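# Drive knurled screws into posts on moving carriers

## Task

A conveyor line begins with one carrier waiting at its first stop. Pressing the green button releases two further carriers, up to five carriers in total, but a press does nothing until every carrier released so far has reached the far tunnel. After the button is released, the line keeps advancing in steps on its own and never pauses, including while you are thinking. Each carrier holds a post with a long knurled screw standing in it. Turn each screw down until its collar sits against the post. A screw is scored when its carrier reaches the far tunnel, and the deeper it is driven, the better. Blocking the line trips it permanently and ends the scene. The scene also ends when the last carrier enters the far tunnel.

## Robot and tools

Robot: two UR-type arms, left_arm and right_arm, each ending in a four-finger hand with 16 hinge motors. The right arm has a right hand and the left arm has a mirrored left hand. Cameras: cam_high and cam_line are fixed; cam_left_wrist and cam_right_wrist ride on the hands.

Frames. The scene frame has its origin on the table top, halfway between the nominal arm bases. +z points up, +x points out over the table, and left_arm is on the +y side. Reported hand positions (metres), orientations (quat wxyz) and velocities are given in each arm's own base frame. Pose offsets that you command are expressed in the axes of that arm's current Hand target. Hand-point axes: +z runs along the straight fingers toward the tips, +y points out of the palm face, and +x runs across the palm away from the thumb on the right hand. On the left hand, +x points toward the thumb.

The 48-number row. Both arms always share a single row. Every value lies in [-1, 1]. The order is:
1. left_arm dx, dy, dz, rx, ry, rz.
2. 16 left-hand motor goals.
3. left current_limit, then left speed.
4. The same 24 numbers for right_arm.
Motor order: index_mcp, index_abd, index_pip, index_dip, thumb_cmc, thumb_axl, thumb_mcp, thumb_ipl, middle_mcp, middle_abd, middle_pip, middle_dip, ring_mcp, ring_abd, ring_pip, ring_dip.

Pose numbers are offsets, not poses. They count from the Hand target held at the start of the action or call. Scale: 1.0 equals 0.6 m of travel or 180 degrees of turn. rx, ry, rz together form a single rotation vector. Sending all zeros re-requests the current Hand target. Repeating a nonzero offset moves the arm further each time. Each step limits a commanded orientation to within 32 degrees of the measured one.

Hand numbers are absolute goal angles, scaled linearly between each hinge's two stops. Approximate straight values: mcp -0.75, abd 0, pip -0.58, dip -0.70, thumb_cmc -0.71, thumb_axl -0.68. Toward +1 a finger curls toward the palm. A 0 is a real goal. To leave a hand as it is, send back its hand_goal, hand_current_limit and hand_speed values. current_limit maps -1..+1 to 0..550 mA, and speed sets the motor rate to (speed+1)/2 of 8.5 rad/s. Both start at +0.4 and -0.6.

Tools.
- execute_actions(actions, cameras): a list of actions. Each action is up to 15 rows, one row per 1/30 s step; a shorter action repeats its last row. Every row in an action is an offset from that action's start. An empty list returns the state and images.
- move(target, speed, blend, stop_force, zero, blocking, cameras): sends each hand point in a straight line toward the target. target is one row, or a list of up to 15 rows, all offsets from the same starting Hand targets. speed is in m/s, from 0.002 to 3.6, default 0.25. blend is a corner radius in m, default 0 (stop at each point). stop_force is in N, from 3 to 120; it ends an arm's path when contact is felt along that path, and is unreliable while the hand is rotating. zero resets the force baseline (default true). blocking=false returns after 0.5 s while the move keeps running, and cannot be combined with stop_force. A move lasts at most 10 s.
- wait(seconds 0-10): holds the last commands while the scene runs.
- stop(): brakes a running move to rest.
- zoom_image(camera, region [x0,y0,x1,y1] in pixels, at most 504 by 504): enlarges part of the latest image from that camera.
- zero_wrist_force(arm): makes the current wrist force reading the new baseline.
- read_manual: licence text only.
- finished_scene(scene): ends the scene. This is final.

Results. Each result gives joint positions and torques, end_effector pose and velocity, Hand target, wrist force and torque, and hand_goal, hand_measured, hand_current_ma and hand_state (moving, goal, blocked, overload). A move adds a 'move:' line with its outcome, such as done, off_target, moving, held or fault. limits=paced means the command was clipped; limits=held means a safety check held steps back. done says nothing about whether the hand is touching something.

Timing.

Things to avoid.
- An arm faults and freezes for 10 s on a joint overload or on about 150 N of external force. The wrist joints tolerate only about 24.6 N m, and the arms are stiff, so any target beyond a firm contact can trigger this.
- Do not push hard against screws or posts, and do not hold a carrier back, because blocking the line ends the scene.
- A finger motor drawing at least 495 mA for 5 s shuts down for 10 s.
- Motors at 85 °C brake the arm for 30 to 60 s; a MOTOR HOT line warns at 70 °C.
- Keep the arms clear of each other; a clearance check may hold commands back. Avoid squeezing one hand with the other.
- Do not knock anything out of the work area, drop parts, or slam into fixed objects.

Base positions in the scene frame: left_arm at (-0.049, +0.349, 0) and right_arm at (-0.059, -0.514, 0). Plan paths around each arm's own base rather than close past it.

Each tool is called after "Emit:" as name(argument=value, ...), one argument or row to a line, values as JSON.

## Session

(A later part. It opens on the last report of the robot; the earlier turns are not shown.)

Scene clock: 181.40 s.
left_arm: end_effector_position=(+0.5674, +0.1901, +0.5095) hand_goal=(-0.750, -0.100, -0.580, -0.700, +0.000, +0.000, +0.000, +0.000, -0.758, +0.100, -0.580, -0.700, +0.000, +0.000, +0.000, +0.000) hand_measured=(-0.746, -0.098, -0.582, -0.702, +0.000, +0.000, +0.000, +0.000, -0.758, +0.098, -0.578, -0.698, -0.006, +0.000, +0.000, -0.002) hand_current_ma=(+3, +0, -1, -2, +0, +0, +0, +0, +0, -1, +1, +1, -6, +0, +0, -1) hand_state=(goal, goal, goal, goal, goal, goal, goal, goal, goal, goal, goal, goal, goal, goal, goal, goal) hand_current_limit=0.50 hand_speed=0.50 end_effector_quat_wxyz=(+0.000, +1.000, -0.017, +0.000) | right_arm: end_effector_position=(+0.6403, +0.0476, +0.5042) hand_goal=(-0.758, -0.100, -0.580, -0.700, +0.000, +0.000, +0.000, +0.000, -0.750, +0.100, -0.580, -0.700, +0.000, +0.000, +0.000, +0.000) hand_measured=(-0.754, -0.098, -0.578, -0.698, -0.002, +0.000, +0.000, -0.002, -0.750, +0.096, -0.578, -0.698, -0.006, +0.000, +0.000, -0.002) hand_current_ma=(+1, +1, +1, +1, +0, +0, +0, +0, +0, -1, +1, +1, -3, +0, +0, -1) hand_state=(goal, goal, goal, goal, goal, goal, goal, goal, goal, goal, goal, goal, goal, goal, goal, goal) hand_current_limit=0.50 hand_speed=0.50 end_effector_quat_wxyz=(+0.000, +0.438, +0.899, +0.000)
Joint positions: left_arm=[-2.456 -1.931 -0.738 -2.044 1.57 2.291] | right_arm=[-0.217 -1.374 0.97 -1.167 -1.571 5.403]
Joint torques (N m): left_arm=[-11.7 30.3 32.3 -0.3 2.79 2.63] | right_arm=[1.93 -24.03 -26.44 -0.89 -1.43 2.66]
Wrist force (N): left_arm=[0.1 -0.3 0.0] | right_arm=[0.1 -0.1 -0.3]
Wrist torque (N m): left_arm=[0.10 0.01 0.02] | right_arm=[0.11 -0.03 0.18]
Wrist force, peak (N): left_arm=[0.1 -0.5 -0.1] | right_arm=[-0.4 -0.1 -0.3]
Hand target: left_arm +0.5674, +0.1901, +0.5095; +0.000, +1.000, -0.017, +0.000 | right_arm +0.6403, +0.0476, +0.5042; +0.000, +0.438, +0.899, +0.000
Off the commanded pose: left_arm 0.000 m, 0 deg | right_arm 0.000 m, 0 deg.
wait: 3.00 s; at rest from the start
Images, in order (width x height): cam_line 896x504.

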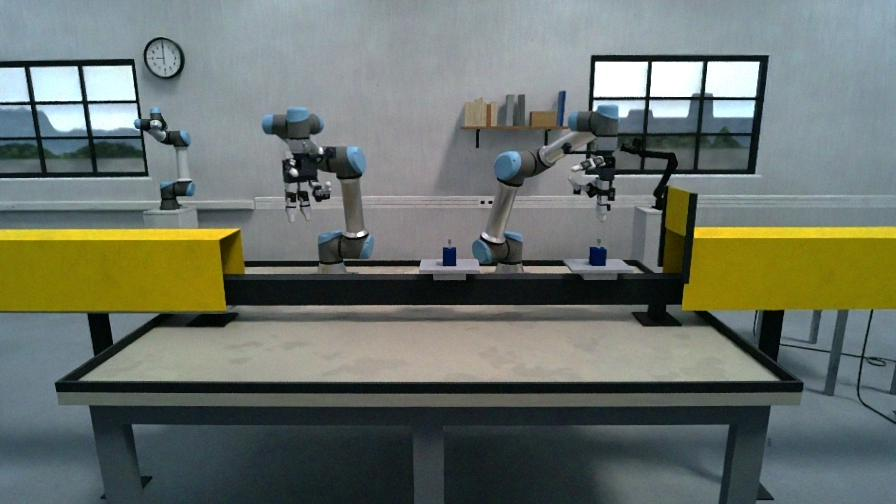

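Emit:
wait(
  seconds=3.5,
  cameras=["cam_line"],
)

Emit:
wait(
  seconds=1.2,
  cameras=["cam_line"],
)

Emit:
wait(
  seconds=1.0,
  cameras=["cam_line","cam_right_wrist"],
)

Emit:
zoom_image(
  camera="cam_right_wrist",
  region=[246, 180, 326, 260],
)

Scene clock: 185.17 s.
left_arm: end_effector_position=(+0.5674, +0.1901, +0.5095) hand_goal=(-0.750, -0.100, -0.580, -0.700, +0.000, +0.000, +0.000, +0.000, -0.758, +0.100, -0.580, -0.700, +0.000, +0.000, +0.000, +0.000) hand_measured=(-0.746, -0.098, -0.582, -0.702, +0.000, +0.000, +0.000, +0.000, -0.758, +0.098, -0.578, -0.698, -0.006, +0.000, +0.000, -0.002) hand_current_ma=(+3, +0, -1, -2, +0, +0, +0, +0, +0, -1, +1, +1, -6, +0, +0, -1) hand_state=(goal, goal, goal, goal, goal, goal, goal, goal, goal, goal, goal, goal, goal, goal, goal, goal) hand_current_limit=0.50 hand_speed=0.50 end_effector_quat_wxyz=(+0.000, +1.000, -0.017, +0.000) | right_arm: end_effector_position=(+0.6403, +0.0476, +0.5042) hand_goal=(-0.758, -0.100, -0.580, -0.700, +0.000, +0.000, +0.000, +0.000, -0.750, +0.100, -0.580, -0.700, +0.000, +0.000, +0.000, +0.000) hand_measured=(-0.754, -0.098, -0.578, -0.698, -0.002, +0.000, +0.000, -0.002, -0.750, +0.096, -0.578, -0.698, -0.006, +0.000, +0.000, -0.002) hand_current_ma=(+1, +1, +1, +1, +0, +0, +0, +0, +0, -1, +1, +1, -3, +0, +0, -1) hand_state=(goal, goal, goal, goal, goal, goal, goal, goal, goal, goal, goal, goal, goal, goal, goal, goal) hand_current_limit=0.50 hand_speed=0.50 end_effector_quat_wxyz=(+0.000, +0.438, +0.899, +0.000)
Joint positions: left_arm=[-2.456 -1.931 -0.738 -2.044 1.57 2.291] | right_arm=[-0.217 -1.374 0.97 -1.167 -1.571 5.403]
Joint torques (N m): left_arm=[-12.16 30.25 32.83 -0.2 2.67 2.51] | right_arm=[2.24 -24.35 -26.35 -1.03 -1.45 2.61]
Wrist force (N): left_arm=[0.0 -0.2 -0.1] | right_arm=[0.0 -0.1 -0.1]
Wrist torque (N m): left_arm=[0.11 0.02 0.01] | right_arm=[0.09 -0.02 0.17]
Wrist force, peak (N): left_arm=[0.2 -0.5 0.1] | right_arm=[-0.1 -0.3 -0.4]
Hand target: left_arm +0.5674, +0.1901, +0.5095; +0.000, +1.000, -0.017, +0.000 | right_arm +0.6403, +0.0476, +0.5042; +0.000, +0.438, +0.899, +0.000
Off the commanded pose: left_arm 0.000 m, 0 deg | right_arm 0.000 m, 0 deg.
wait: 3.50 s; at rest from the start
Images, in order (width x height): cam_line 896x504.

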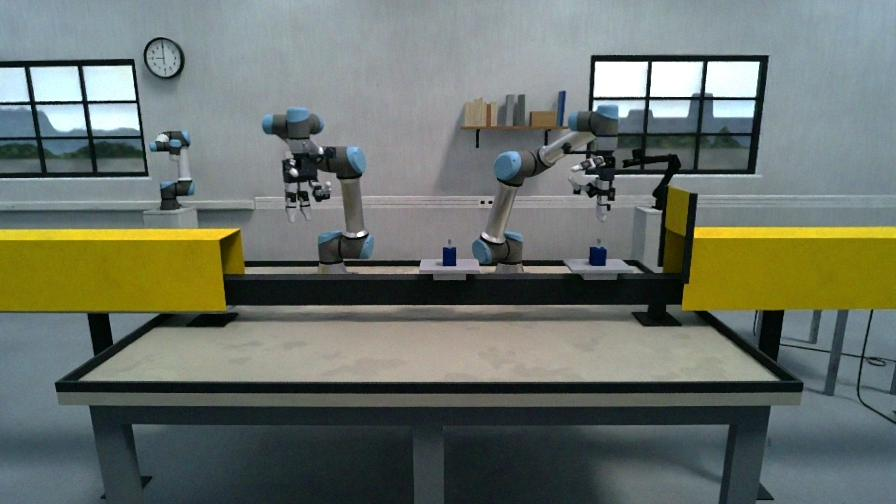

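Scene clock: 186.37 s.
left_arm: end_effector_position=(+0.5674, +0.1901, +0.5095) hand_goal=(-0.750, -0.100, -0.580, -0.700, +0.000, +0.000, +0.000, +0.000, -0.758, +0.100, -0.580, -0.700, +0.000, +0.000, +0.000, +0.000) hand_measured=(-0.746, -0.098, -0.582, -0.702, +0.000, +0.000, +0.000, +0.000, -0.758, +0.098, -0.578, -0.698, -0.006, +0.000, +0.000, -0.002) hand_current_ma=(+3, +0, -1, -2, +0, +0, +0, +0, +0, -1, +1, +1, -6, +0, +0, -1) hand_state=(goal, goal, goal, goal, goal, goal, goal, goal, goal, goal, goal, goal, goal, goal, goal, goal) hand_current_limit=0.50 hand_speed=0.50 end_effector_quat_wxyz=(+0.000, +1.000, -0.017, +0.000) | right_arm: end_effector_position=(+0.6403, +0.0476, +0.5042) hand_goal=(-0.758, -0.100, -0.580, -0.700, +0.000, +0.000, +0.000, +0.000, -0.750, +0.100, -0.580, -0.700, +0.000, +0.000, +0.000, +0.000) hand_measured=(-0.754, -0.098, -0.578, -0.698, -0.002, +0.000, +0.000, -0.002, -0.750, +0.096, -0.578, -0.698, -0.006, +0.000, +0.000, -0.002) hand_current_ma=(+1, +1, +1, +1, +0, +0, +0, +0, +0, -1, +1, +1, -3, +0, +0, -1) hand_state=(goal, goal, goal, goal, goal, goal, goal, goal, goal, goal, goal, goal, goal, goal, goal, goal) hand_current_limit=0.50 hand_speed=0.50 end_effector_quat_wxyz=(+0.000, +0.438, +0.899, +0.000)
Joint positions: left_arm=[-2.456 -1.931 -0.738 -2.044 1.57 2.291] | right_arm=[-0.217 -1.374 0.97 -1.167 -1.571 5.403]
Joint torques (N m): left_arm=[-11.42 30.07 32.65 -0.29 2.67 2.71] | right_arm=[1.92 -24.07 -26.32 -0.93 -1.46 2.54]
Wrist force (N): left_arm=[0.2 -0.1 0.0] | right_arm=[-0.1 -0.1 -0.2]
Wrist torque (N m): left_arm=[0.12 0.00 0.03] | right_arm=[0.10 -0.01 0.16]
Wrist force, peak (N): left_arm=[-0.2 -0.5 -0.1] | right_arm=[0.1 0.1 -0.4]
Hand target: left_arm +0.5674, +0.1901, +0.5095; +0.000, +1.000, -0.017, +0.000 | right_arm +0.6403, +0.0476, +0.5042; +0.000, +0.438, +0.899, +0.000
Off the commanded pose: left_arm 0.000 m, 0 deg | right_arm 0.000 m, 0 deg.
wait: 1.20 s; at rest by 0.17 s
Images, in order (width x height): cam_line 896x504.

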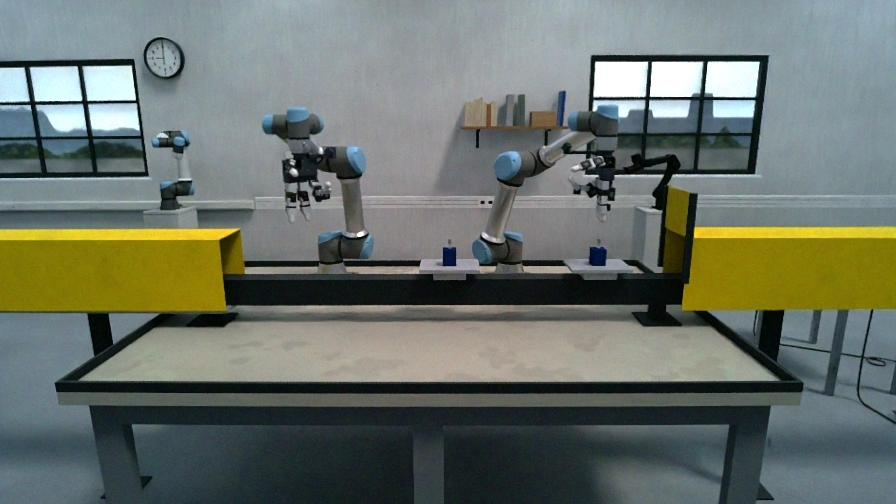

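Scene clock: 187.37 s.
left_arm: end_effector_position=(+0.5674, +0.1901, +0.5095) hand_goal=(-0.750, -0.100, -0.580, -0.700, +0.000, +0.000, +0.000, +0.000, -0.758, +0.100, -0.580, -0.700, +0.000, +0.000, +0.000, +0.000) hand_measured=(-0.746, -0.098, -0.582, -0.702, +0.000, +0.000, +0.000, +0.000, -0.758, +0.098, -0.578, -0.698, -0.006, +0.000, +0.000, -0.002) hand_current_ma=(+3, +0, -1, -2, +0, +0, +0, +0, +0, -1, +1, +1, -6, +0, +0, -1) hand_state=(goal, goal, goal, goal, goal, goal, goal, goal, goal, goal, goal, goal, goal, goal, goal, goal) hand_current_limit=0.50 hand_speed=0.50 end_effector_quat_wxyz=(+0.000, +1.000, -0.017, +0.000) | right_arm: end_effector_position=(+0.6403, +0.0476, +0.5042) hand_goal=(-0.758, -0.100, -0.580, -0.700, +0.000, +0.000, +0.000, +0.000, -0.750, +0.100, -0.580, -0.700, +0.000, +0.000, +0.000, +0.000) hand_measured=(-0.754, -0.098, -0.578, -0.698, -0.002, +0.000, +0.000, -0.002, -0.750, +0.096, -0.578, -0.698, -0.006, +0.000, +0.000, -0.002) hand_current_ma=(+1, +1, +1, +1, +0, +0, +0, +0, +0, -1, +1, +1, -3, +0, +0, -1) hand_state=(goal, goal, goal, goal, goal, goal, goal, goal, goal, goal, goal, goal, goal, goal, goal, goal) hand_current_limit=0.50 hand_speed=0.50 end_effector_quat_wxyz=(+0.000, +0.438, +0.899, +0.000)
Joint positions: left_arm=[-2.456 -1.931 -0.738 -2.044 1.57 2.291] | right_arm=[-0.217 -1.374 0.97 -1.167 -1.571 5.403]
Joint torques (N m): left_arm=[-11.64 30.54 31.46 -0.38 2.62 2.55] | right_arm=[2.53 -23.99 -25.72 -0.94 -1.44 2.72]
Wrist force (N): left_arm=[0.4 -0.4 -0.1] | right_arm=[-0.1 0.0 -0.2]
Wrist torque (N m): left_arm=[0.09 -0.03 0.04] | right_arm=[0.11 0.00 0.16]
Wrist force, peak (N): left_arm=[0.4 -0.4 -0.1] | right_arm=[0.0 0.2 -0.5]
Hand target: left_arm +0.5674, +0.1901, +0.5095; +0.000, +1.000, -0.017, +0.000 | right_arm +0.6403, +0.0476, +0.5042; +0.000, +0.438, +0.899, +0.000
Off the commanded pose: left_arm 0.000 m, 0 deg | right_arm 0.000 m, 0 deg.
wait: 1.00 s; at rest by 0.17 s
camera_calibration:
cam_right_wrist: T_world_to_cam=[[0.981977, -0.188905, -0.00598286, -0.584211], [-0.129405, -0.695081, 0.707189, -0.277753], [-0.13775, -0.69367, -0.706999, 0.597735], [0, 0, 0, 1]] pos_world=[0.620077, 0.11121, 0.615527]
Images, in order (width x height): cam_line 896x504, cam_right_wrist 616x616.

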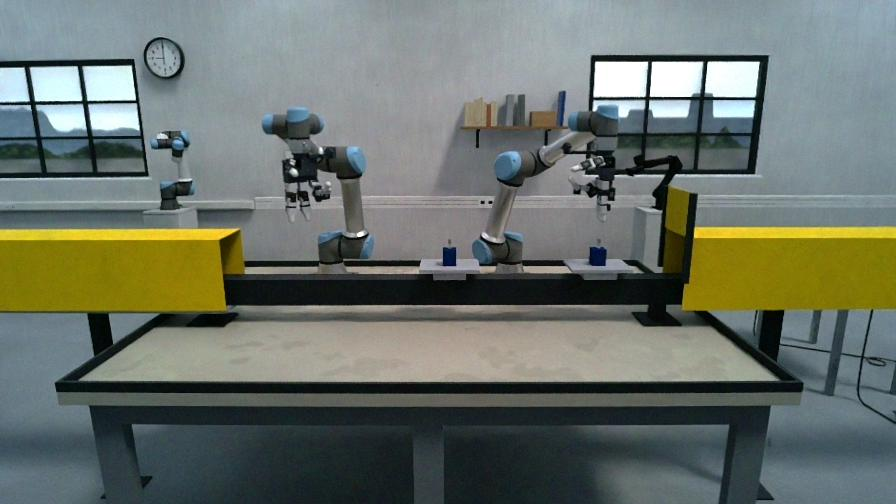

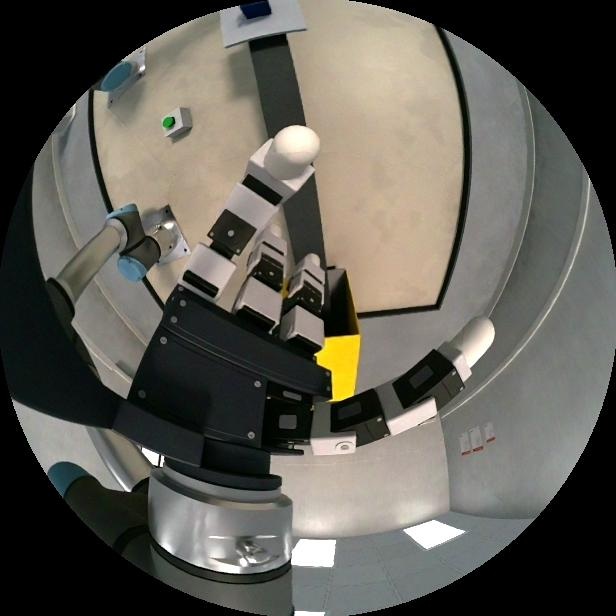

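Scaled by 6.300 from the camera's 616x616 image, which has a finer 880x880 frame.

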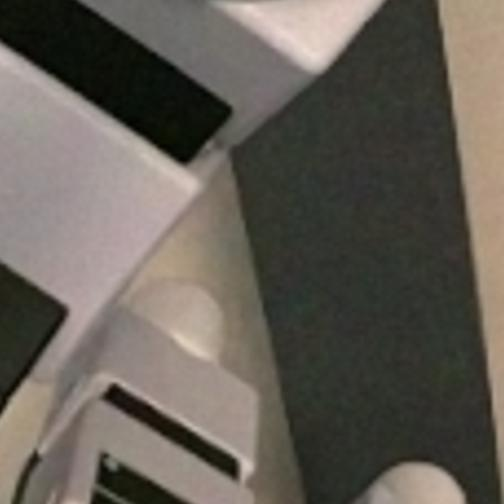

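Emit:
wait(
  seconds=1.5,
  cameras=["cam_line"],
)

Emit:
wait(
  seconds=1.5,
  cameras=["cam_line"],
)

Emit:
wait(
  seconds=1.5,
  cameras=["cam_line"],
)

Emit:
wait(
  seconds=1.5,
  cameras=["cam_line"],
)

Scene clock: 189.17 s.
left_arm: end_effector_position=(+0.5674, +0.1901, +0.5095) hand_goal=(-0.750, -0.100, -0.580, -0.700, +0.000, +0.000, +0.000, +0.000, -0.758, +0.100, -0.580, -0.700, +0.000, +0.000, +0.000, +0.000) hand_measured=(-0.746, -0.098, -0.582, -0.702, +0.000, +0.000, +0.000, +0.000, -0.758, +0.098, -0.578, -0.698, -0.006, +0.000, +0.000, -0.002) hand_current_ma=(+3, +0, -1, -2, +0, +0, +0, +0, +0, -1, +1, +1, -6, +0, +0, -1) hand_state=(goal, goal, goal, goal, goal, goal, goal, goal, goal, goal, goal, goal, goal, goal, goal, goal) hand_current_limit=0.50 hand_speed=0.50 end_effector_quat_wxyz=(+0.000, +1.000, -0.017, +0.000) | right_arm: end_effector_position=(+0.6403, +0.0476, +0.5042) hand_goal=(-0.758, -0.100, -0.580, -0.700, +0.000, +0.000, +0.000, +0.000, -0.750, +0.100, -0.580, -0.700, +0.000, +0.000, +0.000, +0.000) hand_measured=(-0.754, -0.098, -0.578, -0.698, -0.002, +0.000, +0.000, -0.002, -0.750, +0.096, -0.578, -0.698, -0.006, +0.000, +0.000, -0.002) hand_current_ma=(+1, +1, +1, +1, +0, +0, +0, +0, +0, -1, +1, +1, -3, +0, +0, -1) hand_state=(goal, goal, goal, goal, goal, goal, goal, goal, goal, goal, goal, goal, goal, goal, goal, goal) hand_current_limit=0.50 hand_speed=0.50 end_effector_quat_wxyz=(+0.000, +0.438, +0.899, +0.000)
Joint positions: left_arm=[-2.456 -1.931 -0.738 -2.044 1.57 2.291] | right_arm=[-0.217 -1.374 0.97 -1.167 -1.571 5.403]
Joint torques (N m): left_arm=[-11.63 29.88 32.45 -0.11 2.86 2.56] | right_arm=[2.32 -23.92 -26.02 -0.99 -1.34 2.59]
Wrist force (N): left_arm=[0.1 -0.1 -0.1] | right_arm=[0.3 0.1 -0.2]
Wrist torque (N m): left_arm=[0.12 0.01 0.02] | right_arm=[0.12 -0.06 0.20]
Wrist force, peak (N): left_arm=[-0.1 -0.5 0.0] | right_arm=[-0.1 -0.2 -0.6]
Hand target: left_arm +0.5674, +0.1901, +0.5095; +0.000, +1.000, -0.017, +0.000 | right_arm +0.6403, +0.0476, +0.5042; +0.000, +0.438, +0.899, +0.000
Off the commanded pose: left_arm 0.000 m, 0 deg | right_arm 0.000 m, 0 deg.
wait: 1.50 s; at rest from the start
Images, in order (width x height): cam_line 896x504.

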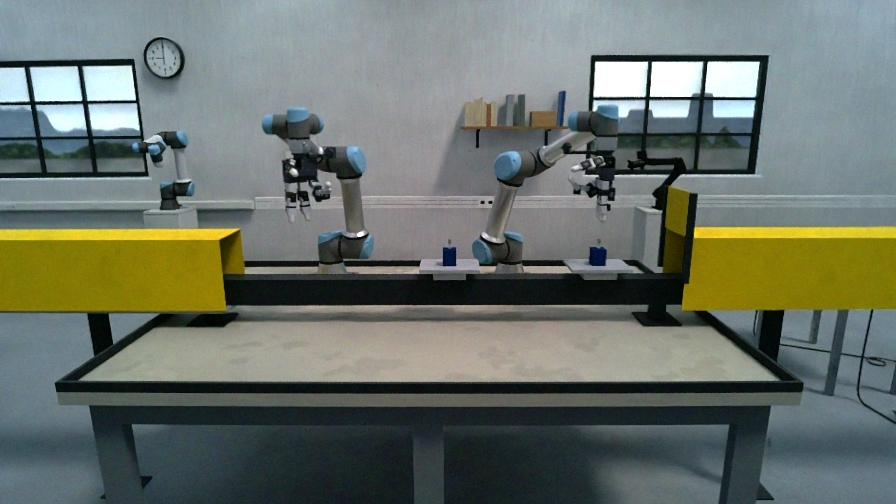

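Scene clock: 190.67 s.
left_arm: end_effector_position=(+0.5674, +0.1901, +0.5095) hand_goal=(-0.750, -0.100, -0.580, -0.700, +0.000, +0.000, +0.000, +0.000, -0.758, +0.100, -0.580, -0.700, +0.000, +0.000, +0.000, +0.000) hand_measured=(-0.746, -0.098, -0.582, -0.702, +0.000, +0.000, +0.000, +0.000, -0.758, +0.098, -0.578, -0.698, -0.006, +0.000, +0.000, -0.002) hand_current_ma=(+3, +0, -1, -2, +0, +0, +0, +0, +0, -1, +1, +1, -6, +0, +0, -1) hand_state=(goal, goal, goal, goal, goal, goal, goal, goal, goal, goal, goal, goal, goal, goal, goal, goal) hand_current_limit=0.50 hand_speed=0.50 end_effector_quat_wxyz=(+0.000, +1.000, -0.017, +0.000) | right_arm: end_effector_position=(+0.6403, +0.0476, +0.5042) hand_goal=(-0.758, -0.100, -0.580, -0.700, +0.000, +0.000, +0.000, +0.000, -0.750, +0.100, -0.580, -0.700, +0.000, +0.000, +0.000, +0.000) hand_measured=(-0.754, -0.098, -0.578, -0.698, -0.002, +0.000, +0.000, -0.002, -0.750, +0.096, -0.578, -0.698, -0.006, +0.000, +0.000, -0.002) hand_current_ma=(+1, +1, +1, +1, +0, +0, +0, +0, +0, -1, +1, +1, -3, +0, +0, -1) hand_state=(goal, goal, goal, goal, goal, goal, goal, goal, goal, goal, goal, goal, goal, goal, goal, goal) hand_current_limit=0.50 hand_speed=0.50 end_effector_quat_wxyz=(+0.000, +0.438, +0.899, +0.000)
Joint positions: left_arm=[-2.456 -1.931 -0.738 -2.044 1.57 2.291] | right_arm=[-0.217 -1.374 0.97 -1.167 -1.571 5.403]
Joint torques (N m): left_arm=[-11.39 29.1 31.83 -0.27 2.81 2.73] | right_arm=[2.28 -23.99 -26.19 -1.08 -1.42 2.58]
Wrist force (N): left_arm=[-0.2 0.0 -0.1] | right_arm=[0.0 0.1 -0.2]
Wrist torque (N m): left_arm=[0.14 0.05 -0.01] | right_arm=[0.12 -0.02 0.17]
Wrist force, peak (N): left_arm=[0.3 -0.2 -0.5] | right_arm=[0.2 0.2 -0.5]
Hand target: left_arm +0.5674, +0.1901, +0.5095; +0.000, +1.000, -0.017, +0.000 | right_arm +0.6403, +0.0476, +0.5042; +0.000, +0.438, +0.899, +0.000
Off the commanded pose: left_arm 0.000 m, 0 deg | right_arm 0.000 m, 0 deg.
wait: 1.50 s; at rest by 0.17 s
Images, in order (width x height): cam_line 896x504.

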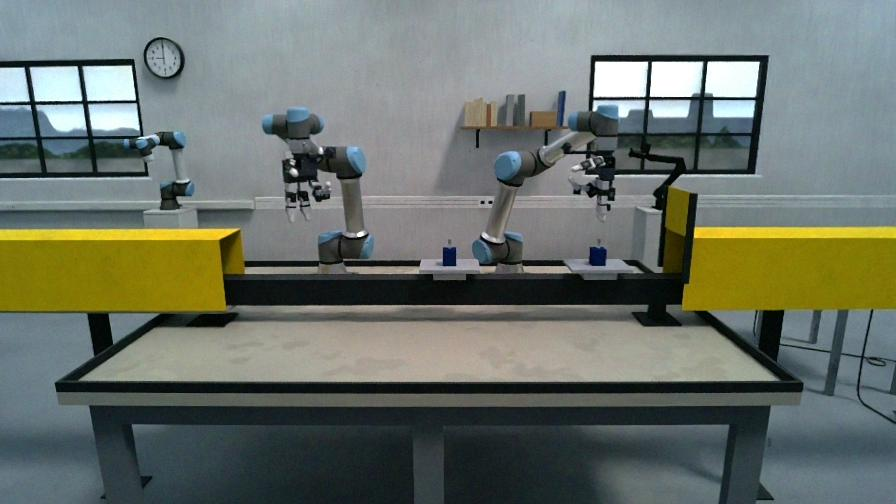

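Scene clock: 192.17 s.
left_arm: end_effector_position=(+0.5674, +0.1901, +0.5095) hand_goal=(-0.750, -0.100, -0.580, -0.700, +0.000, +0.000, +0.000, +0.000, -0.758, +0.100, -0.580, -0.700, +0.000, +0.000, +0.000, +0.000) hand_measured=(-0.746, -0.098, -0.582, -0.702, +0.000, +0.000, +0.000, +0.000, -0.758, +0.098, -0.578, -0.698, -0.006, +0.000, +0.000, -0.002) hand_current_ma=(+3, +0, -1, -2, +0, +0, +0, +0, +0, -1, +1, +1, -6, +0, +0, -1) hand_state=(goal, goal, goal, goal, goal, goal, goal, goal, goal, goal, goal, goal, goal, goal, goal, goal) hand_current_limit=0.50 hand_speed=0.50 end_effector_quat_wxyz=(+0.000, +1.000, -0.017, +0.000) | right_arm: end_effector_position=(+0.6403, +0.0476, +0.5042) hand_goal=(-0.758, -0.100, -0.580, -0.700, +0.000, +0.000, +0.000, +0.000, -0.750, +0.100, -0.580, -0.700, +0.000, +0.000, +0.000, +0.000) hand_measured=(-0.754, -0.098, -0.578, -0.698, -0.002, +0.000, +0.000, -0.002, -0.750, +0.096, -0.578, -0.698, -0.006, +0.000, +0.000, -0.002) hand_current_ma=(+1, +1, +1, +1, +0, +0, +0, +0, +0, -1, +1, +1, -3, +0, +0, -1) hand_state=(goal, goal, goal, goal, goal, goal, goal, goal, goal, goal, goal, goal, goal, goal, goal, goal) hand_current_limit=0.50 hand_speed=0.50 end_effector_quat_wxyz=(+0.000, +0.438, +0.899, +0.000)
Joint positions: left_arm=[-2.456 -1.931 -0.738 -2.044 1.57 2.291] | right_arm=[-0.217 -1.374 0.97 -1.167 -1.571 5.403]
Joint torques (N m): left_arm=[-10.6 31.09 32.16 -0.28 2.81 2.39] | right_arm=[2.03 -24.07 -26.15 -0.99 -1.52 2.56]
Wrist force (N): left_arm=[0.2 -0.2 -0.2] | right_arm=[0.3 0.0 -0.4]
Wrist torque (N m): left_arm=[0.12 -0.01 0.03] | right_arm=[0.12 -0.05 0.19]
Wrist force, peak (N): left_arm=[0.1 -0.5 -0.1] | right_arm=[0.0 -0.2 -0.5]
Hand target: left_arm +0.5674, +0.1901, +0.5095; +0.000, +1.000, -0.017, +0.000 | right_arm +0.6403, +0.0476, +0.5042; +0.000, +0.438, +0.899, +0.000
Off the commanded pose: left_arm 0.000 m, 0 deg | right_arm 0.000 m, 0 deg.
wait: 1.50 s; at rest by 0.17 s
Images, in order (width x height): cam_line 896x504.

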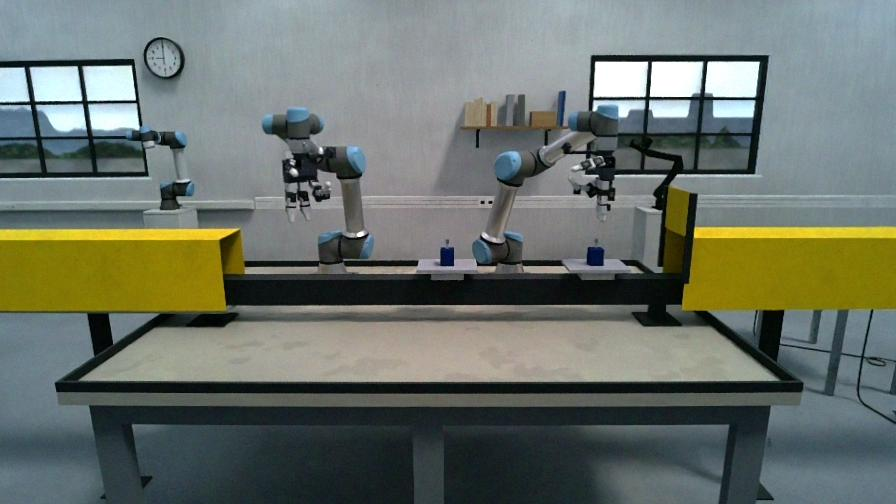

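Scene clock: 193.67 s.
left_arm: end_effector_position=(+0.5674, +0.1901, +0.5095) hand_goal=(-0.750, -0.100, -0.580, -0.700, +0.000, +0.000, +0.000, +0.000, -0.758, +0.100, -0.580, -0.700, +0.000, +0.000, +0.000, +0.000) hand_measured=(-0.746, -0.098, -0.582, -0.702, +0.000, +0.000, +0.000, +0.000, -0.758, +0.098, -0.578, -0.698, -0.006, +0.000, +0.000, -0.002) hand_current_ma=(+3, +0, -1, -2, +0, +0, +0, +0, +0, -1, +1, +1, -6, +0, +0, -1) hand_state=(goal, goal, goal, goal, goal, goal, goal, goal, goal, goal, goal, goal, goal, goal, goal, goal) hand_current_limit=0.50 hand_speed=0.50 end_effector_quat_wxyz=(+0.000, +1.000, -0.017, +0.000) | right_arm: end_effector_position=(+0.6403, +0.0476, +0.5042) hand_goal=(-0.758, -0.100, -0.580, -0.700, +0.000, +0.000, +0.000, +0.000, -0.750, +0.100, -0.580, -0.700, +0.000, +0.000, +0.000, +0.000) hand_measured=(-0.754, -0.098, -0.578, -0.698, -0.002, +0.000, +0.000, -0.002, -0.750, +0.096, -0.578, -0.698, -0.006, +0.000, +0.000, -0.002) hand_current_ma=(+1, +1, +1, +1, +0, +0, +0, +0, +0, -1, +1, +1, -3, +0, +0, -1) hand_state=(goal, goal, goal, goal, goal, goal, goal, goal, goal, goal, goal, goal, goal, goal, goal, goal) hand_current_limit=0.50 hand_speed=0.50 end_effector_quat_wxyz=(+0.000, +0.438, +0.899, +0.000)
Joint positions: left_arm=[-2.456 -1.931 -0.738 -2.044 1.57 2.291] | right_arm=[-0.217 -1.374 0.97 -1.167 -1.571 5.403]
Joint torques (N m): left_arm=[-12.17 30.19 31.84 -0.26 2.58 2.57] | right_arm=[1.94 -24.31 -25.6 -1.01 -1.41 2.66]
Wrist force (N): left_arm=[-0.2 -0.2 0.1] | right_arm=[0.0 0.0 -0.3]
Wrist torque (N m): left_arm=[0.10 0.05 0.00] | right_arm=[0.11 -0.01 0.16]
Wrist force, peak (N): left_arm=[0.3 -0.3 0.0] | right_arm=[0.3 -0.3 -0.3]
Hand target: left_arm +0.5674, +0.1901, +0.5095; +0.000, +1.000, -0.017, +0.000 | right_arm +0.6403, +0.0476, +0.5042; +0.000, +0.438, +0.899, +0.000
Off the commanded pose: left_arm 0.000 m, 0 deg | right_arm 0.000 m, 0 deg.
wait: 1.50 s; at rest by 0.17 s
Images, in order (width x height): cam_line 896x504.

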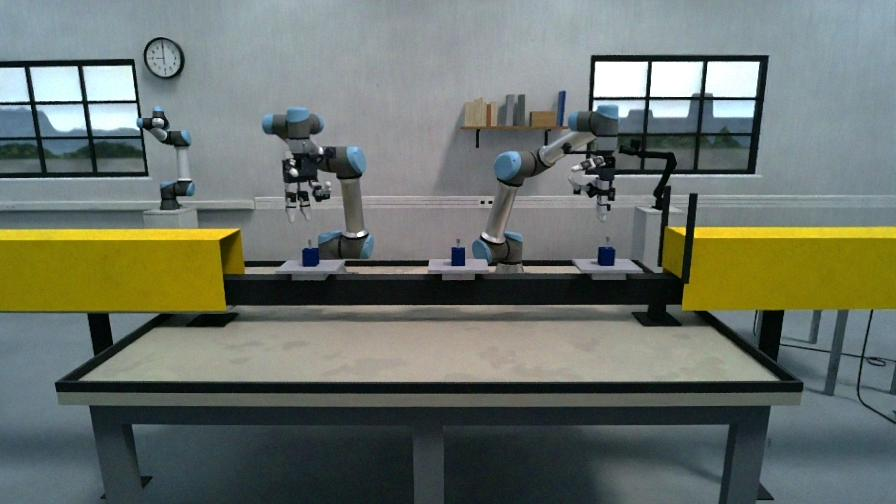

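Emit:
move(
  target=[0,0,0.1325,0,0,0,-0.75,-0.1,-0.58,-0.7,0,0,0,0,-0.758,0.1,-0.58,-0.7,0,0,0,0,0.5,0.5,0,0,0,0,0,0,-0.758,-0.1,-0.58,-0.7,0,0,0,0,-0.75,0.1,-0.58,-0.7,0,0,0,0,0.5,0.5],
  speed=0.2,
  cameras=["cam_line","cam_right_wrist"],
)

Emit:
zoom_image(
  camera="cam_right_wrist",
  region=[246, 180, 326, 260],
)

Emit:
execute_actions(
  actions=[
    [[0,0,0,0,0,0,-0.77,0.23,-0.58,-0.7,0,0,0,0,-0.738,-0.23,-0.58,-0.7,0,0,0,0,0.5,0.5,0,0,0,0,0,0,-0.758,-0.1,-0.58,-0.7,0,0,0,0,-0.75,0.1,-0.58,-0.7,0,0,0,0,0.5,0.5]],
    [[0,0,0,0,0,0,-0.67,0.23,-0.58,-0.7,0,0,0,0,-0.838,-0.23,-0.58,-0.7,0,0,0,0,0.5,0.5,0,0,0,0,0,0,-0.758,-0.1,-0.58,-0.7,0,0,0,0,-0.75,0.1,-0.58,-0.7,0,0,0,0,0.5,0.5]],
    [[0,0,0,0,0,0,-0.67,0,-0.58,-0.7,0,0,0,0,-0.838,0,-0.58,-0.7,0,0,0,0,0.5,0.5,0,0,0,0,0,0,-0.758,-0.1,-0.58,-0.7,0,0,0,0,-0.75,0.1,-0.58,-0.7,0,0,0,0,0.5,0.5],[0,0,0.0007,0,0,0,-0.77,0,-0.58,-0.7,0,0,0,0,-0.738,0,-0.58,-0.7,0,0,0,0,0.5,0.5,0,0,0,0,0,0,-0.758,-0.1,-0.58,-0.7,0,0,0,0,-0.75,0.1,-0.58,-0.7,0,0,0,0,0.5,0.5],[0,0,0.0007,0,0,0,-0.77,0,-0.58,-0.7,0,0,0,0,-0.738,0,-0.58,-0.7,0,0,0,0,0.5,0.5,0,0,0,0,0,0,-0.758,-0.1,-0.58,-0.7,0,0,0,0,-0.75,0.1,-0.58,-0.7,0,0,0,0,0.5,0.5],[0,0,0.0007,0,0,0,-0.77,0.23,-0.58,-0.7,0,0,0,0,-0.738,-0.23,-0.58,-0.7,0,0,0,0,0.5,0.5,0,0,0,0,0,0,-0.758,-0.1,-0.58,-0.7,0,0,0,0,-0.75,0.1,-0.58,-0.7,0,0,0,0,0.5,0.5],[0,0,0.0007,0,0,0,-0.77,0.23,-0.58,-0.7,0,0,0,0,-0.738,-0.23,-0.58,-0.7,0,0,0,0,0.5,0.5,0,0,0,0,0,0,-0.758,-0.1,-0.58,-0.7,0,0,0,0,-0.75,0.1,-0.58,-0.7,0,0,0,0,0.5,0.5],[0,0,0.0007,0,0,0,-0.67,0.23,-0.58,-0.7,0,0,0,0,-0.838,-0.23,-0.58,-0.7,0,0,0,0,0.5,0.5,0,0,0,0,0,0,-0.758,-0.1,-0.58,-0.7,0,0,0,0,-0.75,0.1,-0.58,-0.7,0,0,0,0,0.5,0.5]],
    [[0,0,0,0,0,0,-0.67,0,-0.58,-0.7,0,0,0,0,-0.838,0,-0.58,-0.7,0,0,0,0,0.5,0.5,0,0,0,0,0,0,-0.758,-0.1,-0.58,-0.7,0,0,0,0,-0.75,0.1,-0.58,-0.7,0,0,0,0,0.5,0.5],[0,0,0.0007,0,0,0,-0.77,0,-0.58,-0.7,0,0,0,0,-0.738,0,-0.58,-0.7,0,0,0,0,0.5,0.5,0,0,0,0,0,0,-0.758,-0.1,-0.58,-0.7,0,0,0,0,-0.75,0.1,-0.58,-0.7,0,0,0,0,0.5,0.5],[0,0,0.0007,0,0,0,-0.77,0,-0.58,-0.7,0,0,0,0,-0.738,0,-0.58,-0.7,0,0,0,0,0.5,0.5,0,0,0,0,0,0,-0.758,-0.1,-0.58,-0.7,0,0,0,0,-0.75,0.1,-0.58,-0.7,0,0,0,0,0.5,0.5],[0,0,0.0007,0,0,0,-0.77,0.23,-0.58,-0.7,0,0,0,0,-0.738,-0.23,-0.58,-0.7,0,0,0,0,0.5,0.5,0,0,0,0,0,0,-0.758,-0.1,-0.58,-0.7,0,0,0,0,-0.75,0.1,-0.58,-0.7,0,0,0,0,0.5,0.5],[0,0,0.0007,0,0,0,-0.77,0.23,-0.58,-0.7,0,0,0,0,-0.738,-0.23,-0.58,-0.7,0,0,0,0,0.5,0.5,0,0,0,0,0,0,-0.758,-0.1,-0.58,-0.7,0,0,0,0,-0.75,0.1,-0.58,-0.7,0,0,0,0,0.5,0.5],[0,0,0.0007,0,0,0,-0.67,0.23,-0.58,-0.7,0,0,0,0,-0.838,-0.23,-0.58,-0.7,0,0,0,0,0.5,0.5,0,0,0,0,0,0,-0.758,-0.1,-0.58,-0.7,0,0,0,0,-0.75,0.1,-0.58,-0.7,0,0,0,0,0.5,0.5]],
  ],
)

Scene clock: 196.13 s.
left_arm: end_effector_position=(+0.5674, +0.1901, +0.4300) hand_goal=(-0.750, -0.100, -0.580, -0.700, +0.000, +0.000, +0.000, +0.000, -0.758, +0.100, -0.580, -0.700, +0.000, +0.000, +0.000, +0.000) hand_measured=(-0.746, -0.098, -0.582, -0.702, +0.000, +0.000, +0.000, +0.000, -0.758, +0.098, -0.578, -0.698, -0.006, +0.000, +0.000, -0.002) hand_current_ma=(+3, +0, -1, -2, +0, +0, +0, +0, +0, -1, +1, +1, -6, +0, +0, -1) hand_state=(goal, goal, goal, goal, goal, goal, goal, goal, goal, goal, goal, goal, goal, goal, goal, goal) hand_current_limit=0.50 hand_speed=0.50 end_effector_quat_wxyz=(+0.000, +1.000, -0.017, +0.000) | right_arm: end_effector_position=(+0.6403, +0.0476, +0.5042) hand_goal=(-0.758, -0.100, -0.580, -0.700, +0.000, +0.000, +0.000, +0.000, -0.750, +0.100, -0.580, -0.700, +0.000, +0.000, +0.000, +0.000) hand_measured=(-0.754, -0.098, -0.578, -0.698, -0.002, +0.000, +0.000, -0.002, -0.750, +0.096, -0.578, -0.698, -0.006, +0.000, +0.000, -0.002) hand_current_ma=(+1, +1, +1, +1, +0, +0, +0, +0, +0, -1, +1, +1, -3, +0, +0, -1) hand_state=(goal, goal, goal, goal, goal, goal, goal, goal, goal, goal, goal, goal, goal, goal, goal, goal) hand_current_limit=0.50 hand_speed=0.50 end_effector_quat_wxyz=(+0.000, +0.438, +0.899, +0.000)
Joint positions: left_arm=[-2.456 -1.849 -1.065 -1.798 1.57 2.291] | right_arm=[-0.217 -1.374 0.97 -1.167 -1.571 5.403]
Joint torques (N m): left_arm=[9.83 42.23 10.97 4.52 -2.78 -2.4] | right_arm=[2.13 -25 -25.52 -1.03 -1.43 2.55]
Wrist force (N): left_arm=[-0.1 -0.2 -0.2] | right_arm=[0.0 0.0 -0.4]
Wrist torque (N m): left_arm=[0.12 0.04 -0.05] | right_arm=[0.13 -0.01 0.17]
Wrist force, peak (N): left_arm=[-0.1 -0.4 -1.4] | right_arm=[0.4 -0.1 -0.4]
Hand target: left_arm +0.5674, +0.1901, +0.4300; +0.000, +1.000, -0.017, +0.000 | right_arm +0.6403, +0.0476, +0.5042; +0.000, +0.438, +0.899, +0.000
Off the commanded pose: left_arm 0.000 m, 0 deg | right_arm 0.000 m, 0 deg.
move: done
camera_calibration:
cam_right_wrist: T_world_to_cam=[[0.981977, -0.188905, -0.00598286, -0.584211], [-0.129405, -0.695081, 0.707189, -0.277753], [-0.13775, -0.69367, -0.706999, 0.597735], [0, 0, 0, 1]] pos_world=[0.620077, 0.11121, 0.615527]
Images, in order (width x height): cam_line 896x504, cam_right_wrist 616x616.

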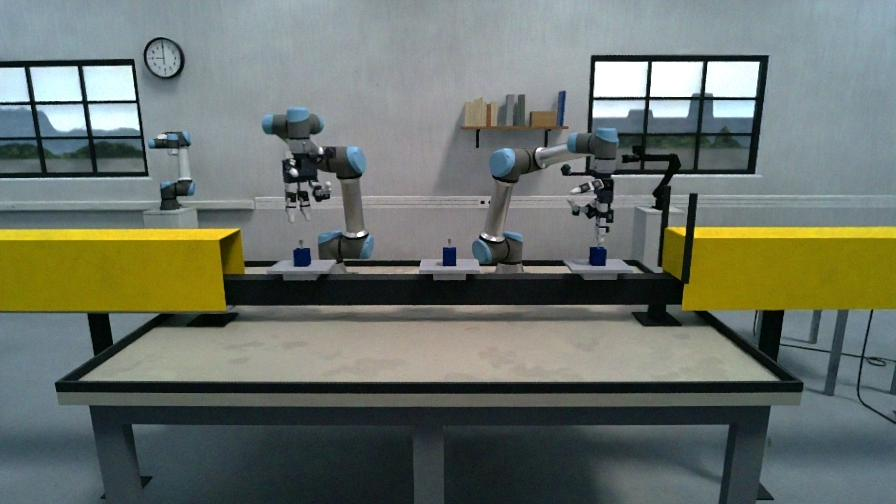

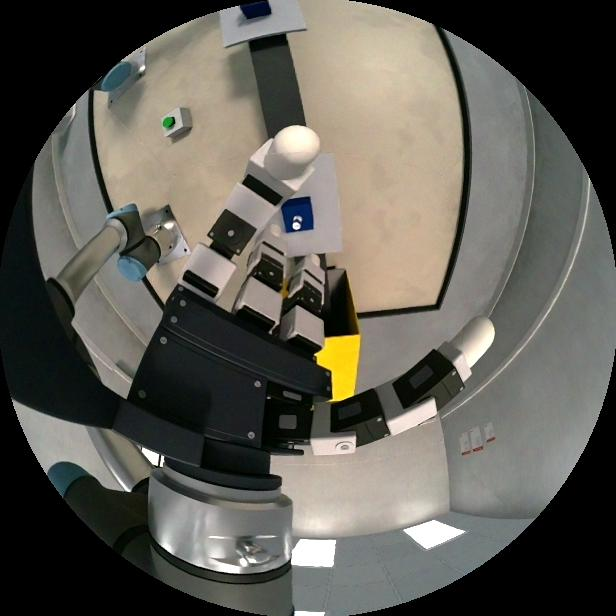

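Scaled by 6.300 from the camera's 616x616 image, which has a finer 880x880 frame.

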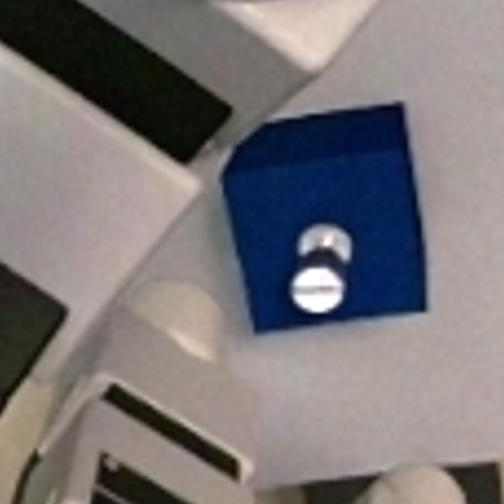

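Scene clock: 198.33 s.
left_arm: end_effector_position=(+0.5674, +0.1901, +0.4292) hand_goal=(-0.670, +0.230, -0.580, -0.700, +0.000, +0.000, +0.000, +0.000, -0.838, -0.230, -0.580, -0.700, +0.000, +0.000, +0.000, +0.000) hand_measured=(-0.686, +0.104, -0.586, -0.704, +0.000, +0.000, +0.000, +0.000, -0.818, -0.106, -0.576, -0.698, -0.006, +0.000, +0.000, -0.002) hand_current_ma=(-20, -324, -4, -2, +0, +0, +0, +0, +29, +316, +3, +1, -6, +0, +0, -1) hand_state=(goal, blocked, goal, goal, goal, goal, goal, goal, goal, blocked, goal, goal, goal, goal, goal, goal) hand_current_limit=0.50 hand_speed=0.50 end_effector_quat_wxyz=(+0.000, +1.000, -0.017, +0.000) | right_arm: end_effector_position=(+0.6403, +0.0476, +0.5042) hand_goal=(-0.758, -0.100, -0.580, -0.700, +0.000, +0.000, +0.000, +0.000, -0.750, +0.100, -0.580, -0.700, +0.000, +0.000, +0.000, +0.000) hand_measured=(-0.754, -0.098, -0.578, -0.698, -0.002, +0.000, +0.000, -0.002, -0.750, +0.096, -0.578, -0.698, -0.006, +0.000, +0.000, -0.002) hand_current_ma=(+1, +1, +1, +1, +0, +0, +0, +0, +0, -1, +1, +1, -3, +0, +0, -1) hand_state=(goal, goal, goal, goal, goal, goal, goal, goal, goal, goal, goal, goal, goal, goal, goal, goal) hand_current_limit=0.50 hand_speed=0.50 end_effector_quat_wxyz=(+0.000, +0.438, +0.899, +0.000)
Joint positions: left_arm=[-2.456 -1.848 -1.068 -1.795 1.57 2.291] | right_arm=[-0.217 -1.374 0.97 -1.167 -1.571 5.403]
Joint torques (N m): left_arm=[8.48 42.23 9.02 4.42 -1.21 -2.24] | right_arm=[2.08 -24.59 -25.19 -1.08 -1.51 2.64]
Wrist force (N): left_arm=[0.0 -0.2 -0.1] | right_arm=[0.1 -0.1 -0.2]
Wrist torque (N m): left_arm=[0.11 0.05 -0.03] | right_arm=[0.10 -0.03 0.18]
Wrist force, peak (N): left_arm=[-0.3 0.1 4.7] | right_arm=[-0.3 0.2 -0.4]
Hand target: left_arm +0.5674, +0.1901, +0.4292; +0.000, +1.000, -0.017, +0.000 | right_arm +0.6403, +0.0476, +0.5042; +0.000, +0.438, +0.899, +0.000
Off the commanded pose: left_arm 0.000 m, 0 deg | right_arm 0.000 m, 0 deg.

Emit:
move(
  target=[0,0,0,0,0,0,-0.67,0.23,-0.58,-0.7,0,0,0,0,-0.838,-0.23,-0.58,-0.7,0,0,0,0,0.5,0.5,0,0,0.1378,0,0,0,-0.758,-0.1,-0.58,-0.7,0,0,0,0,-0.75,0.1,-0.58,-0.7,0,0,0,0,0.5,0.5],
  speed=0.2,
)

Emit:
execute_actions(
  actions=[
    [[0,0,0,0,0,0,-0.67,0,-0.58,-0.7,0,0,0,0,-0.838,0,-0.58,-0.7,0,0,0,0,0.5,0.5,0,0,0,0,0,0,-0.738,0,-0.58,-0.7,0,0,0,0,-0.77,0,-0.58,-0.7,0,0,0,0,0.5,0.5],[0,0,0.0007,0,0,0,-0.77,0,-0.58,-0.7,0,0,0,0,-0.738,0,-0.58,-0.7,0,0,0,0,0.5,0.5,0,0,0,0,0,0,-0.738,0,-0.58,-0.7,0,0,0,0,-0.77,0,-0.58,-0.7,0,0,0,0,0.5,0.5],[0,0,0.0007,0,0,0,-0.77,0,-0.58,-0.7,0,0,0,0,-0.738,0,-0.58,-0.7,0,0,0,0,0.5,0.5,0,0,0,0,0,0,-0.738,0,-0.58,-0.7,0,0,0,0,-0.77,0,-0.58,-0.7,0,0,0,0,0.5,0.5],[0,0,0.0007,0,0,0,-0.77,0.23,-0.58,-0.7,0,0,0,0,-0.738,-0.23,-0.58,-0.7,0,0,0,0,0.5,0.5,0,0,0,0,0,0,-0.738,0.23,-0.58,-0.7,0,0,0,0,-0.77,-0.23,-0.58,-0.7,0,0,0,0,0.5,0.5],[0,0,0.0007,0,0,0,-0.77,0.23,-0.58,-0.7,0,0,0,0,-0.738,-0.23,-0.58,-0.7,0,0,0,0,0.5,0.5,0,0,0,0,0,0,-0.738,0.23,-0.58,-0.7,0,0,0,0,-0.77,-0.23,-0.58,-0.7,0,0,0,0,0.5,0.5],[0,0,0.0007,0,0,0,-0.67,0.23,-0.58,-0.7,0,0,0,0,-0.838,-0.23,-0.58,-0.7,0,0,0,0,0.5,0.5,0,0,0,0,0,0,-0.838,0.23,-0.58,-0.7,0,0,0,0,-0.67,-0.23,-0.58,-0.7,0,0,0,0,0.5,0.5]],
    [[0,0,0,0,0,0,-0.67,0,-0.58,-0.7,0,0,0,0,-0.838,0,-0.58,-0.7,0,0,0,0,0.5,0.5,0,0,0,0,0,0,-0.838,0,-0.58,-0.7,0,0,0,0,-0.67,0,-0.58,-0.7,0,0,0,0,0.5,0.5],[0,0,0.0007,0,0,0,-0.77,0,-0.58,-0.7,0,0,0,0,-0.738,0,-0.58,-0.7,0,0,0,0,0.5,0.5,0,0,0.0007,0,0,0,-0.738,0,-0.58,-0.7,0,0,0,0,-0.77,0,-0.58,-0.7,0,0,0,0,0.5,0.5],[0,0,0.0007,0,0,0,-0.77,0,-0.58,-0.7,0,0,0,0,-0.738,0,-0.58,-0.7,0,0,0,0,0.5,0.5,0,0,0.0007,0,0,0,-0.738,0,-0.58,-0.7,0,0,0,0,-0.77,0,-0.58,-0.7,0,0,0,0,0.5,0.5],[0,0,0.0007,0,0,0,-0.77,0.23,-0.58,-0.7,0,0,0,0,-0.738,-0.23,-0.58,-0.7,0,0,0,0,0.5,0.5,0,0,0.0007,0,0,0,-0.738,0.23,-0.58,-0.7,0,0,0,0,-0.77,-0.23,-0.58,-0.7,0,0,0,0,0.5,0.5],[0,0,0.0007,0,0,0,-0.77,0.23,-0.58,-0.7,0,0,0,0,-0.738,-0.23,-0.58,-0.7,0,0,0,0,0.5,0.5,0,0,0.0007,0,0,0,-0.738,0.23,-0.58,-0.7,0,0,0,0,-0.77,-0.23,-0.58,-0.7,0,0,0,0,0.5,0.5],[0,0,0.0007,0,0,0,-0.67,0.23,-0.58,-0.7,0,0,0,0,-0.838,-0.23,-0.58,-0.7,0,0,0,0,0.5,0.5,0,0,0.0007,0,0,0,-0.838,0.23,-0.58,-0.7,0,0,0,0,-0.67,-0.23,-0.58,-0.7,0,0,0,0,0.5,0.5]],
    [[0,0,0,0,0,0,-0.67,0,-0.58,-0.7,0,0,0,0,-0.838,0,-0.58,-0.7,0,0,0,0,0.5,0.5,0,0,0,0,0,0,-0.838,0,-0.58,-0.7,0,0,0,0,-0.67,0,-0.58,-0.7,0,0,0,0,0.5,0.5],[0,0,0.0007,0,0,0,-0.77,0,-0.58,-0.7,0,0,0,0,-0.738,0,-0.58,-0.7,0,0,0,0,0.5,0.5,0,0,0.0007,0,0,0,-0.738,0,-0.58,-0.7,0,0,0,0,-0.77,0,-0.58,-0.7,0,0,0,0,0.5,0.5],[0,0,0.0007,0,0,0,-0.77,0,-0.58,-0.7,0,0,0,0,-0.738,0,-0.58,-0.7,0,0,0,0,0.5,0.5,0,0,0.0007,0,0,0,-0.738,0,-0.58,-0.7,0,0,0,0,-0.77,0,-0.58,-0.7,0,0,0,0,0.5,0.5],[0,0,0.0007,0,0,0,-0.77,0.23,-0.58,-0.7,0,0,0,0,-0.738,-0.23,-0.58,-0.7,0,0,0,0,0.5,0.5,0,0,0.0007,0,0,0,-0.738,0.23,-0.58,-0.7,0,0,0,0,-0.77,-0.23,-0.58,-0.7,0,0,0,0,0.5,0.5],[0,0,0.0007,0,0,0,-0.77,0.23,-0.58,-0.7,0,0,0,0,-0.738,-0.23,-0.58,-0.7,0,0,0,0,0.5,0.5,0,0,0.0007,0,0,0,-0.738,0.23,-0.58,-0.7,0,0,0,0,-0.77,-0.23,-0.58,-0.7,0,0,0,0,0.5,0.5],[0,0,0.0007,0,0,0,-0.67,0.23,-0.58,-0.7,0,0,0,0,-0.838,-0.23,-0.58,-0.7,0,0,0,0,0.5,0.5,0,0,0.0007,0,0,0,-0.838,0.23,-0.58,-0.7,0,0,0,0,-0.67,-0.23,-0.58,-0.7,0,0,0,0,0.5,0.5]],
    [[0,0,0,0,0,0,-0.67,0,-0.58,-0.7,0,0,0,0,-0.838,0,-0.58,-0.7,0,0,0,0,0.5,0.5,0,0,0,0,0,0,-0.838,0,-0.58,-0.7,0,0,0,0,-0.67,0,-0.58,-0.7,0,0,0,0,0.5,0.5],[0,0,0.0007,0,0,0,-0.77,0,-0.58,-0.7,0,0,0,0,-0.738,0,-0.58,-0.7,0,0,0,0,0.5,0.5,0,0,0.0007,0,0,0,-0.738,0,-0.58,-0.7,0,0,0,0,-0.77,0,-0.58,-0.7,0,0,0,0,0.5,0.5],[0,0,0.0007,0,0,0,-0.77,0,-0.58,-0.7,0,0,0,0,-0.738,0,-0.58,-0.7,0,0,0,0,0.5,0.5,0,0,0.0007,0,0,0,-0.738,0,-0.58,-0.7,0,0,0,0,-0.77,0,-0.58,-0.7,0,0,0,0,0.5,0.5],[0,0,0.0007,0,0,0,-0.77,0.23,-0.58,-0.7,0,0,0,0,-0.738,-0.23,-0.58,-0.7,0,0,0,0,0.5,0.5,0,0,0.0007,0,0,0,-0.738,0.23,-0.58,-0.7,0,0,0,0,-0.77,-0.23,-0.58,-0.7,0,0,0,0,0.5,0.5],[0,0,0.0007,0,0,0,-0.77,0.23,-0.58,-0.7,0,0,0,0,-0.738,-0.23,-0.58,-0.7,0,0,0,0,0.5,0.5,0,0,0.0007,0,0,0,-0.738,0.23,-0.58,-0.7,0,0,0,0,-0.77,-0.23,-0.58,-0.7,0,0,0,0,0.5,0.5],[0,0,0.0007,0,0,0,-0.67,0.23,-0.58,-0.7,0,0,0,0,-0.838,-0.23,-0.58,-0.7,0,0,0,0,0.5,0.5,0,0,0.0007,0,0,0,-0.838,0.23,-0.58,-0.7,0,0,0,0,-0.67,-0.23,-0.58,-0.7,0,0,0,0,0.5,0.5]],
  ],
)

Scene clock: 201.17 s.
left_arm: end_effector_position=(+0.5674, +0.1901, +0.4292) hand_goal=(-0.670, +0.230, -0.580, -0.700, +0.000, +0.000, +0.000, +0.000, -0.838, -0.230, -0.580, -0.700, +0.000, +0.000, +0.000, +0.000) hand_measured=(-0.686, +0.104, -0.586, -0.704, +0.000, +0.000, +0.000, +0.000, -0.818, -0.106, -0.576, -0.698, -0.006, +0.000, +0.000, -0.002) hand_current_ma=(-20, -324, -4, -2, +0, +0, +0, +0, +29, +316, +3, +1, -6, +0, +0, -1) hand_state=(goal, blocked, goal, goal, goal, goal, goal, goal, goal, blocked, goal, goal, goal, goal, goal, goal) hand_current_limit=0.50 hand_speed=0.50 end_effector_quat_wxyz=(+0.000, +1.000, -0.017, +0.000) | right_arm: end_effector_position=(+0.6404, +0.0475, +0.4216) hand_goal=(-0.758, -0.100, -0.580, -0.700, +0.000, +0.000, +0.000, +0.000, -0.750, +0.100, -0.580, -0.700, +0.000, +0.000, +0.000, +0.000) hand_measured=(-0.754, -0.098, -0.578, -0.698, -0.002, +0.000, +0.000, -0.002, -0.750, +0.096, -0.578, -0.698, -0.006, +0.000, +0.000, -0.002) hand_current_ma=(+1, +1, +1, +1, +0, +0, +0, +0, +0, -1, +1, +1, -3, +0, +0, -1) hand_state=(goal, goal, goal, goal, goal, goal, goal, goal, goal, goal, goal, goal, goal, goal, goal, goal) hand_current_limit=0.50 hand_speed=0.50 end_effector_quat_wxyz=(+0.000, +0.438, +0.899, +0.000)
Joint positions: left_arm=[-2.456 -1.848 -1.068 -1.795 1.57 2.291] | right_arm=[-0.217 -1.436 1.263 -1.399 -1.571 5.403]
Joint torques (N m): left_arm=[3.93 41.81 8.78 4.57 2.33 -2.34] | right_arm=[-7.01 -41.27 -16.07 -4.18 1.92 -2.66]
Wrist force (N): left_arm=[0.1 -0.1 -0.1] | right_arm=[-0.1 0.0 -0.4]
Wrist torque (N m): left_arm=[0.13 0.04 -0.02] | right_arm=[0.13 0.00 0.10]
Wrist force, peak (N): left_arm=[0.3 -0.6 -0.4] | right_arm=[-0.1 0.2 -1.4]
Hand target: left_arm +0.5674, +0.1901, +0.4292; +0.000, +1.000, -0.017, +0.000 | right_arm +0.6404, +0.0475, +0.4216; +0.000, +0.438, +0.899, +0.000
Off the commanded pose: left_arm 0.000 m, 0 deg | right_arm 0.000 m, 0 deg.
move: done

Scene clock: 203.37 s.
left_arm: end_effector_position=(+0.5674, +0.1901, +0.4275) hand_goal=(-0.670, +0.230, -0.580, -0.700, +0.000, +0.000, +0.000, +0.000, -0.838, -0.230, -0.580, -0.700, +0.000, +0.000, +0.000, +0.000) hand_measured=(-0.686, +0.104, -0.584, -0.704, +0.000, +0.000, +0.000, +0.000, -0.818, -0.106, -0.576, -0.698, -0.006, +0.000, +0.000, -0.002) hand_current_ma=(-20, -325, -3, -2, +0, +0, +0, +0, +29, +314, +3, +1, -6, +0, +0, -1) hand_state=(goal, blocked, goal, goal, goal, goal, goal, goal, goal, blocked, goal, goal, goal, goal, goal, goal) hand_current_limit=0.50 hand_speed=0.50 end_effector_quat_wxyz=(+0.000, +1.000, -0.017, +0.000) | right_arm: end_effector_position=(+0.6404, +0.0475, +0.4203) hand_goal=(-0.838, +0.230, -0.580, -0.700, +0.000, +0.000, +0.000, +0.000, -0.670, -0.230, -0.580, -0.700, +0.000, +0.000, +0.000, +0.000) hand_measured=(-0.818, +0.104, -0.576, -0.698, -0.002, +0.000, +0.000, -0.002, -0.688, -0.106, -0.584, -0.702, -0.006, +0.000, +0.000, -0.002) hand_current_ma=(+21, -276, +2, +0, +0, +0, +0, +0, -17, +272, -1, -1, -3, +0, +0, -1) hand_state=(blocked, blocked, goal, goal, goal, goal, goal, goal, goal, blocked, goal, goal, goal, goal, goal, goal) hand_current_limit=0.50 hand_speed=0.50 end_effector_quat_wxyz=(+0.000, +0.438, +0.899, +0.000)
Joint positions: left_arm=[-2.456 -1.847 -1.074 -1.791 1.57 2.291] | right_arm=[-0.217 -1.436 1.267 -1.402 -1.571 5.403]
Joint torques (N m): left_arm=[1.1 41.74 8.65 4.45 1.57 -2.56] | right_arm=[-5.16 -41.39 -15.13 -4.13 0.67 -2.37]
Wrist force (N): left_arm=[0.2 -0.1 -0.2] | right_arm=[-0.3 0.0 -0.5]
Wrist torque (N m): left_arm=[0.14 0.02 -0.02] | right_arm=[0.13 0.02 0.09]
Wrist force, peak (N): left_arm=[0.2 -0.3 2.3] | right_arm=[-0.6 0.1 3.0]
Hand target: left_arm +0.5674, +0.1901, +0.4275; +0.000, +1.000, -0.017, +0.000 | right_arm +0.6404, +0.0475, +0.4203; +0.000, +0.438, +0.899, +0.000
Off the commanded pose: left_arm 0.000 m, 0 deg | right_arm 0.000 m, 0 deg.


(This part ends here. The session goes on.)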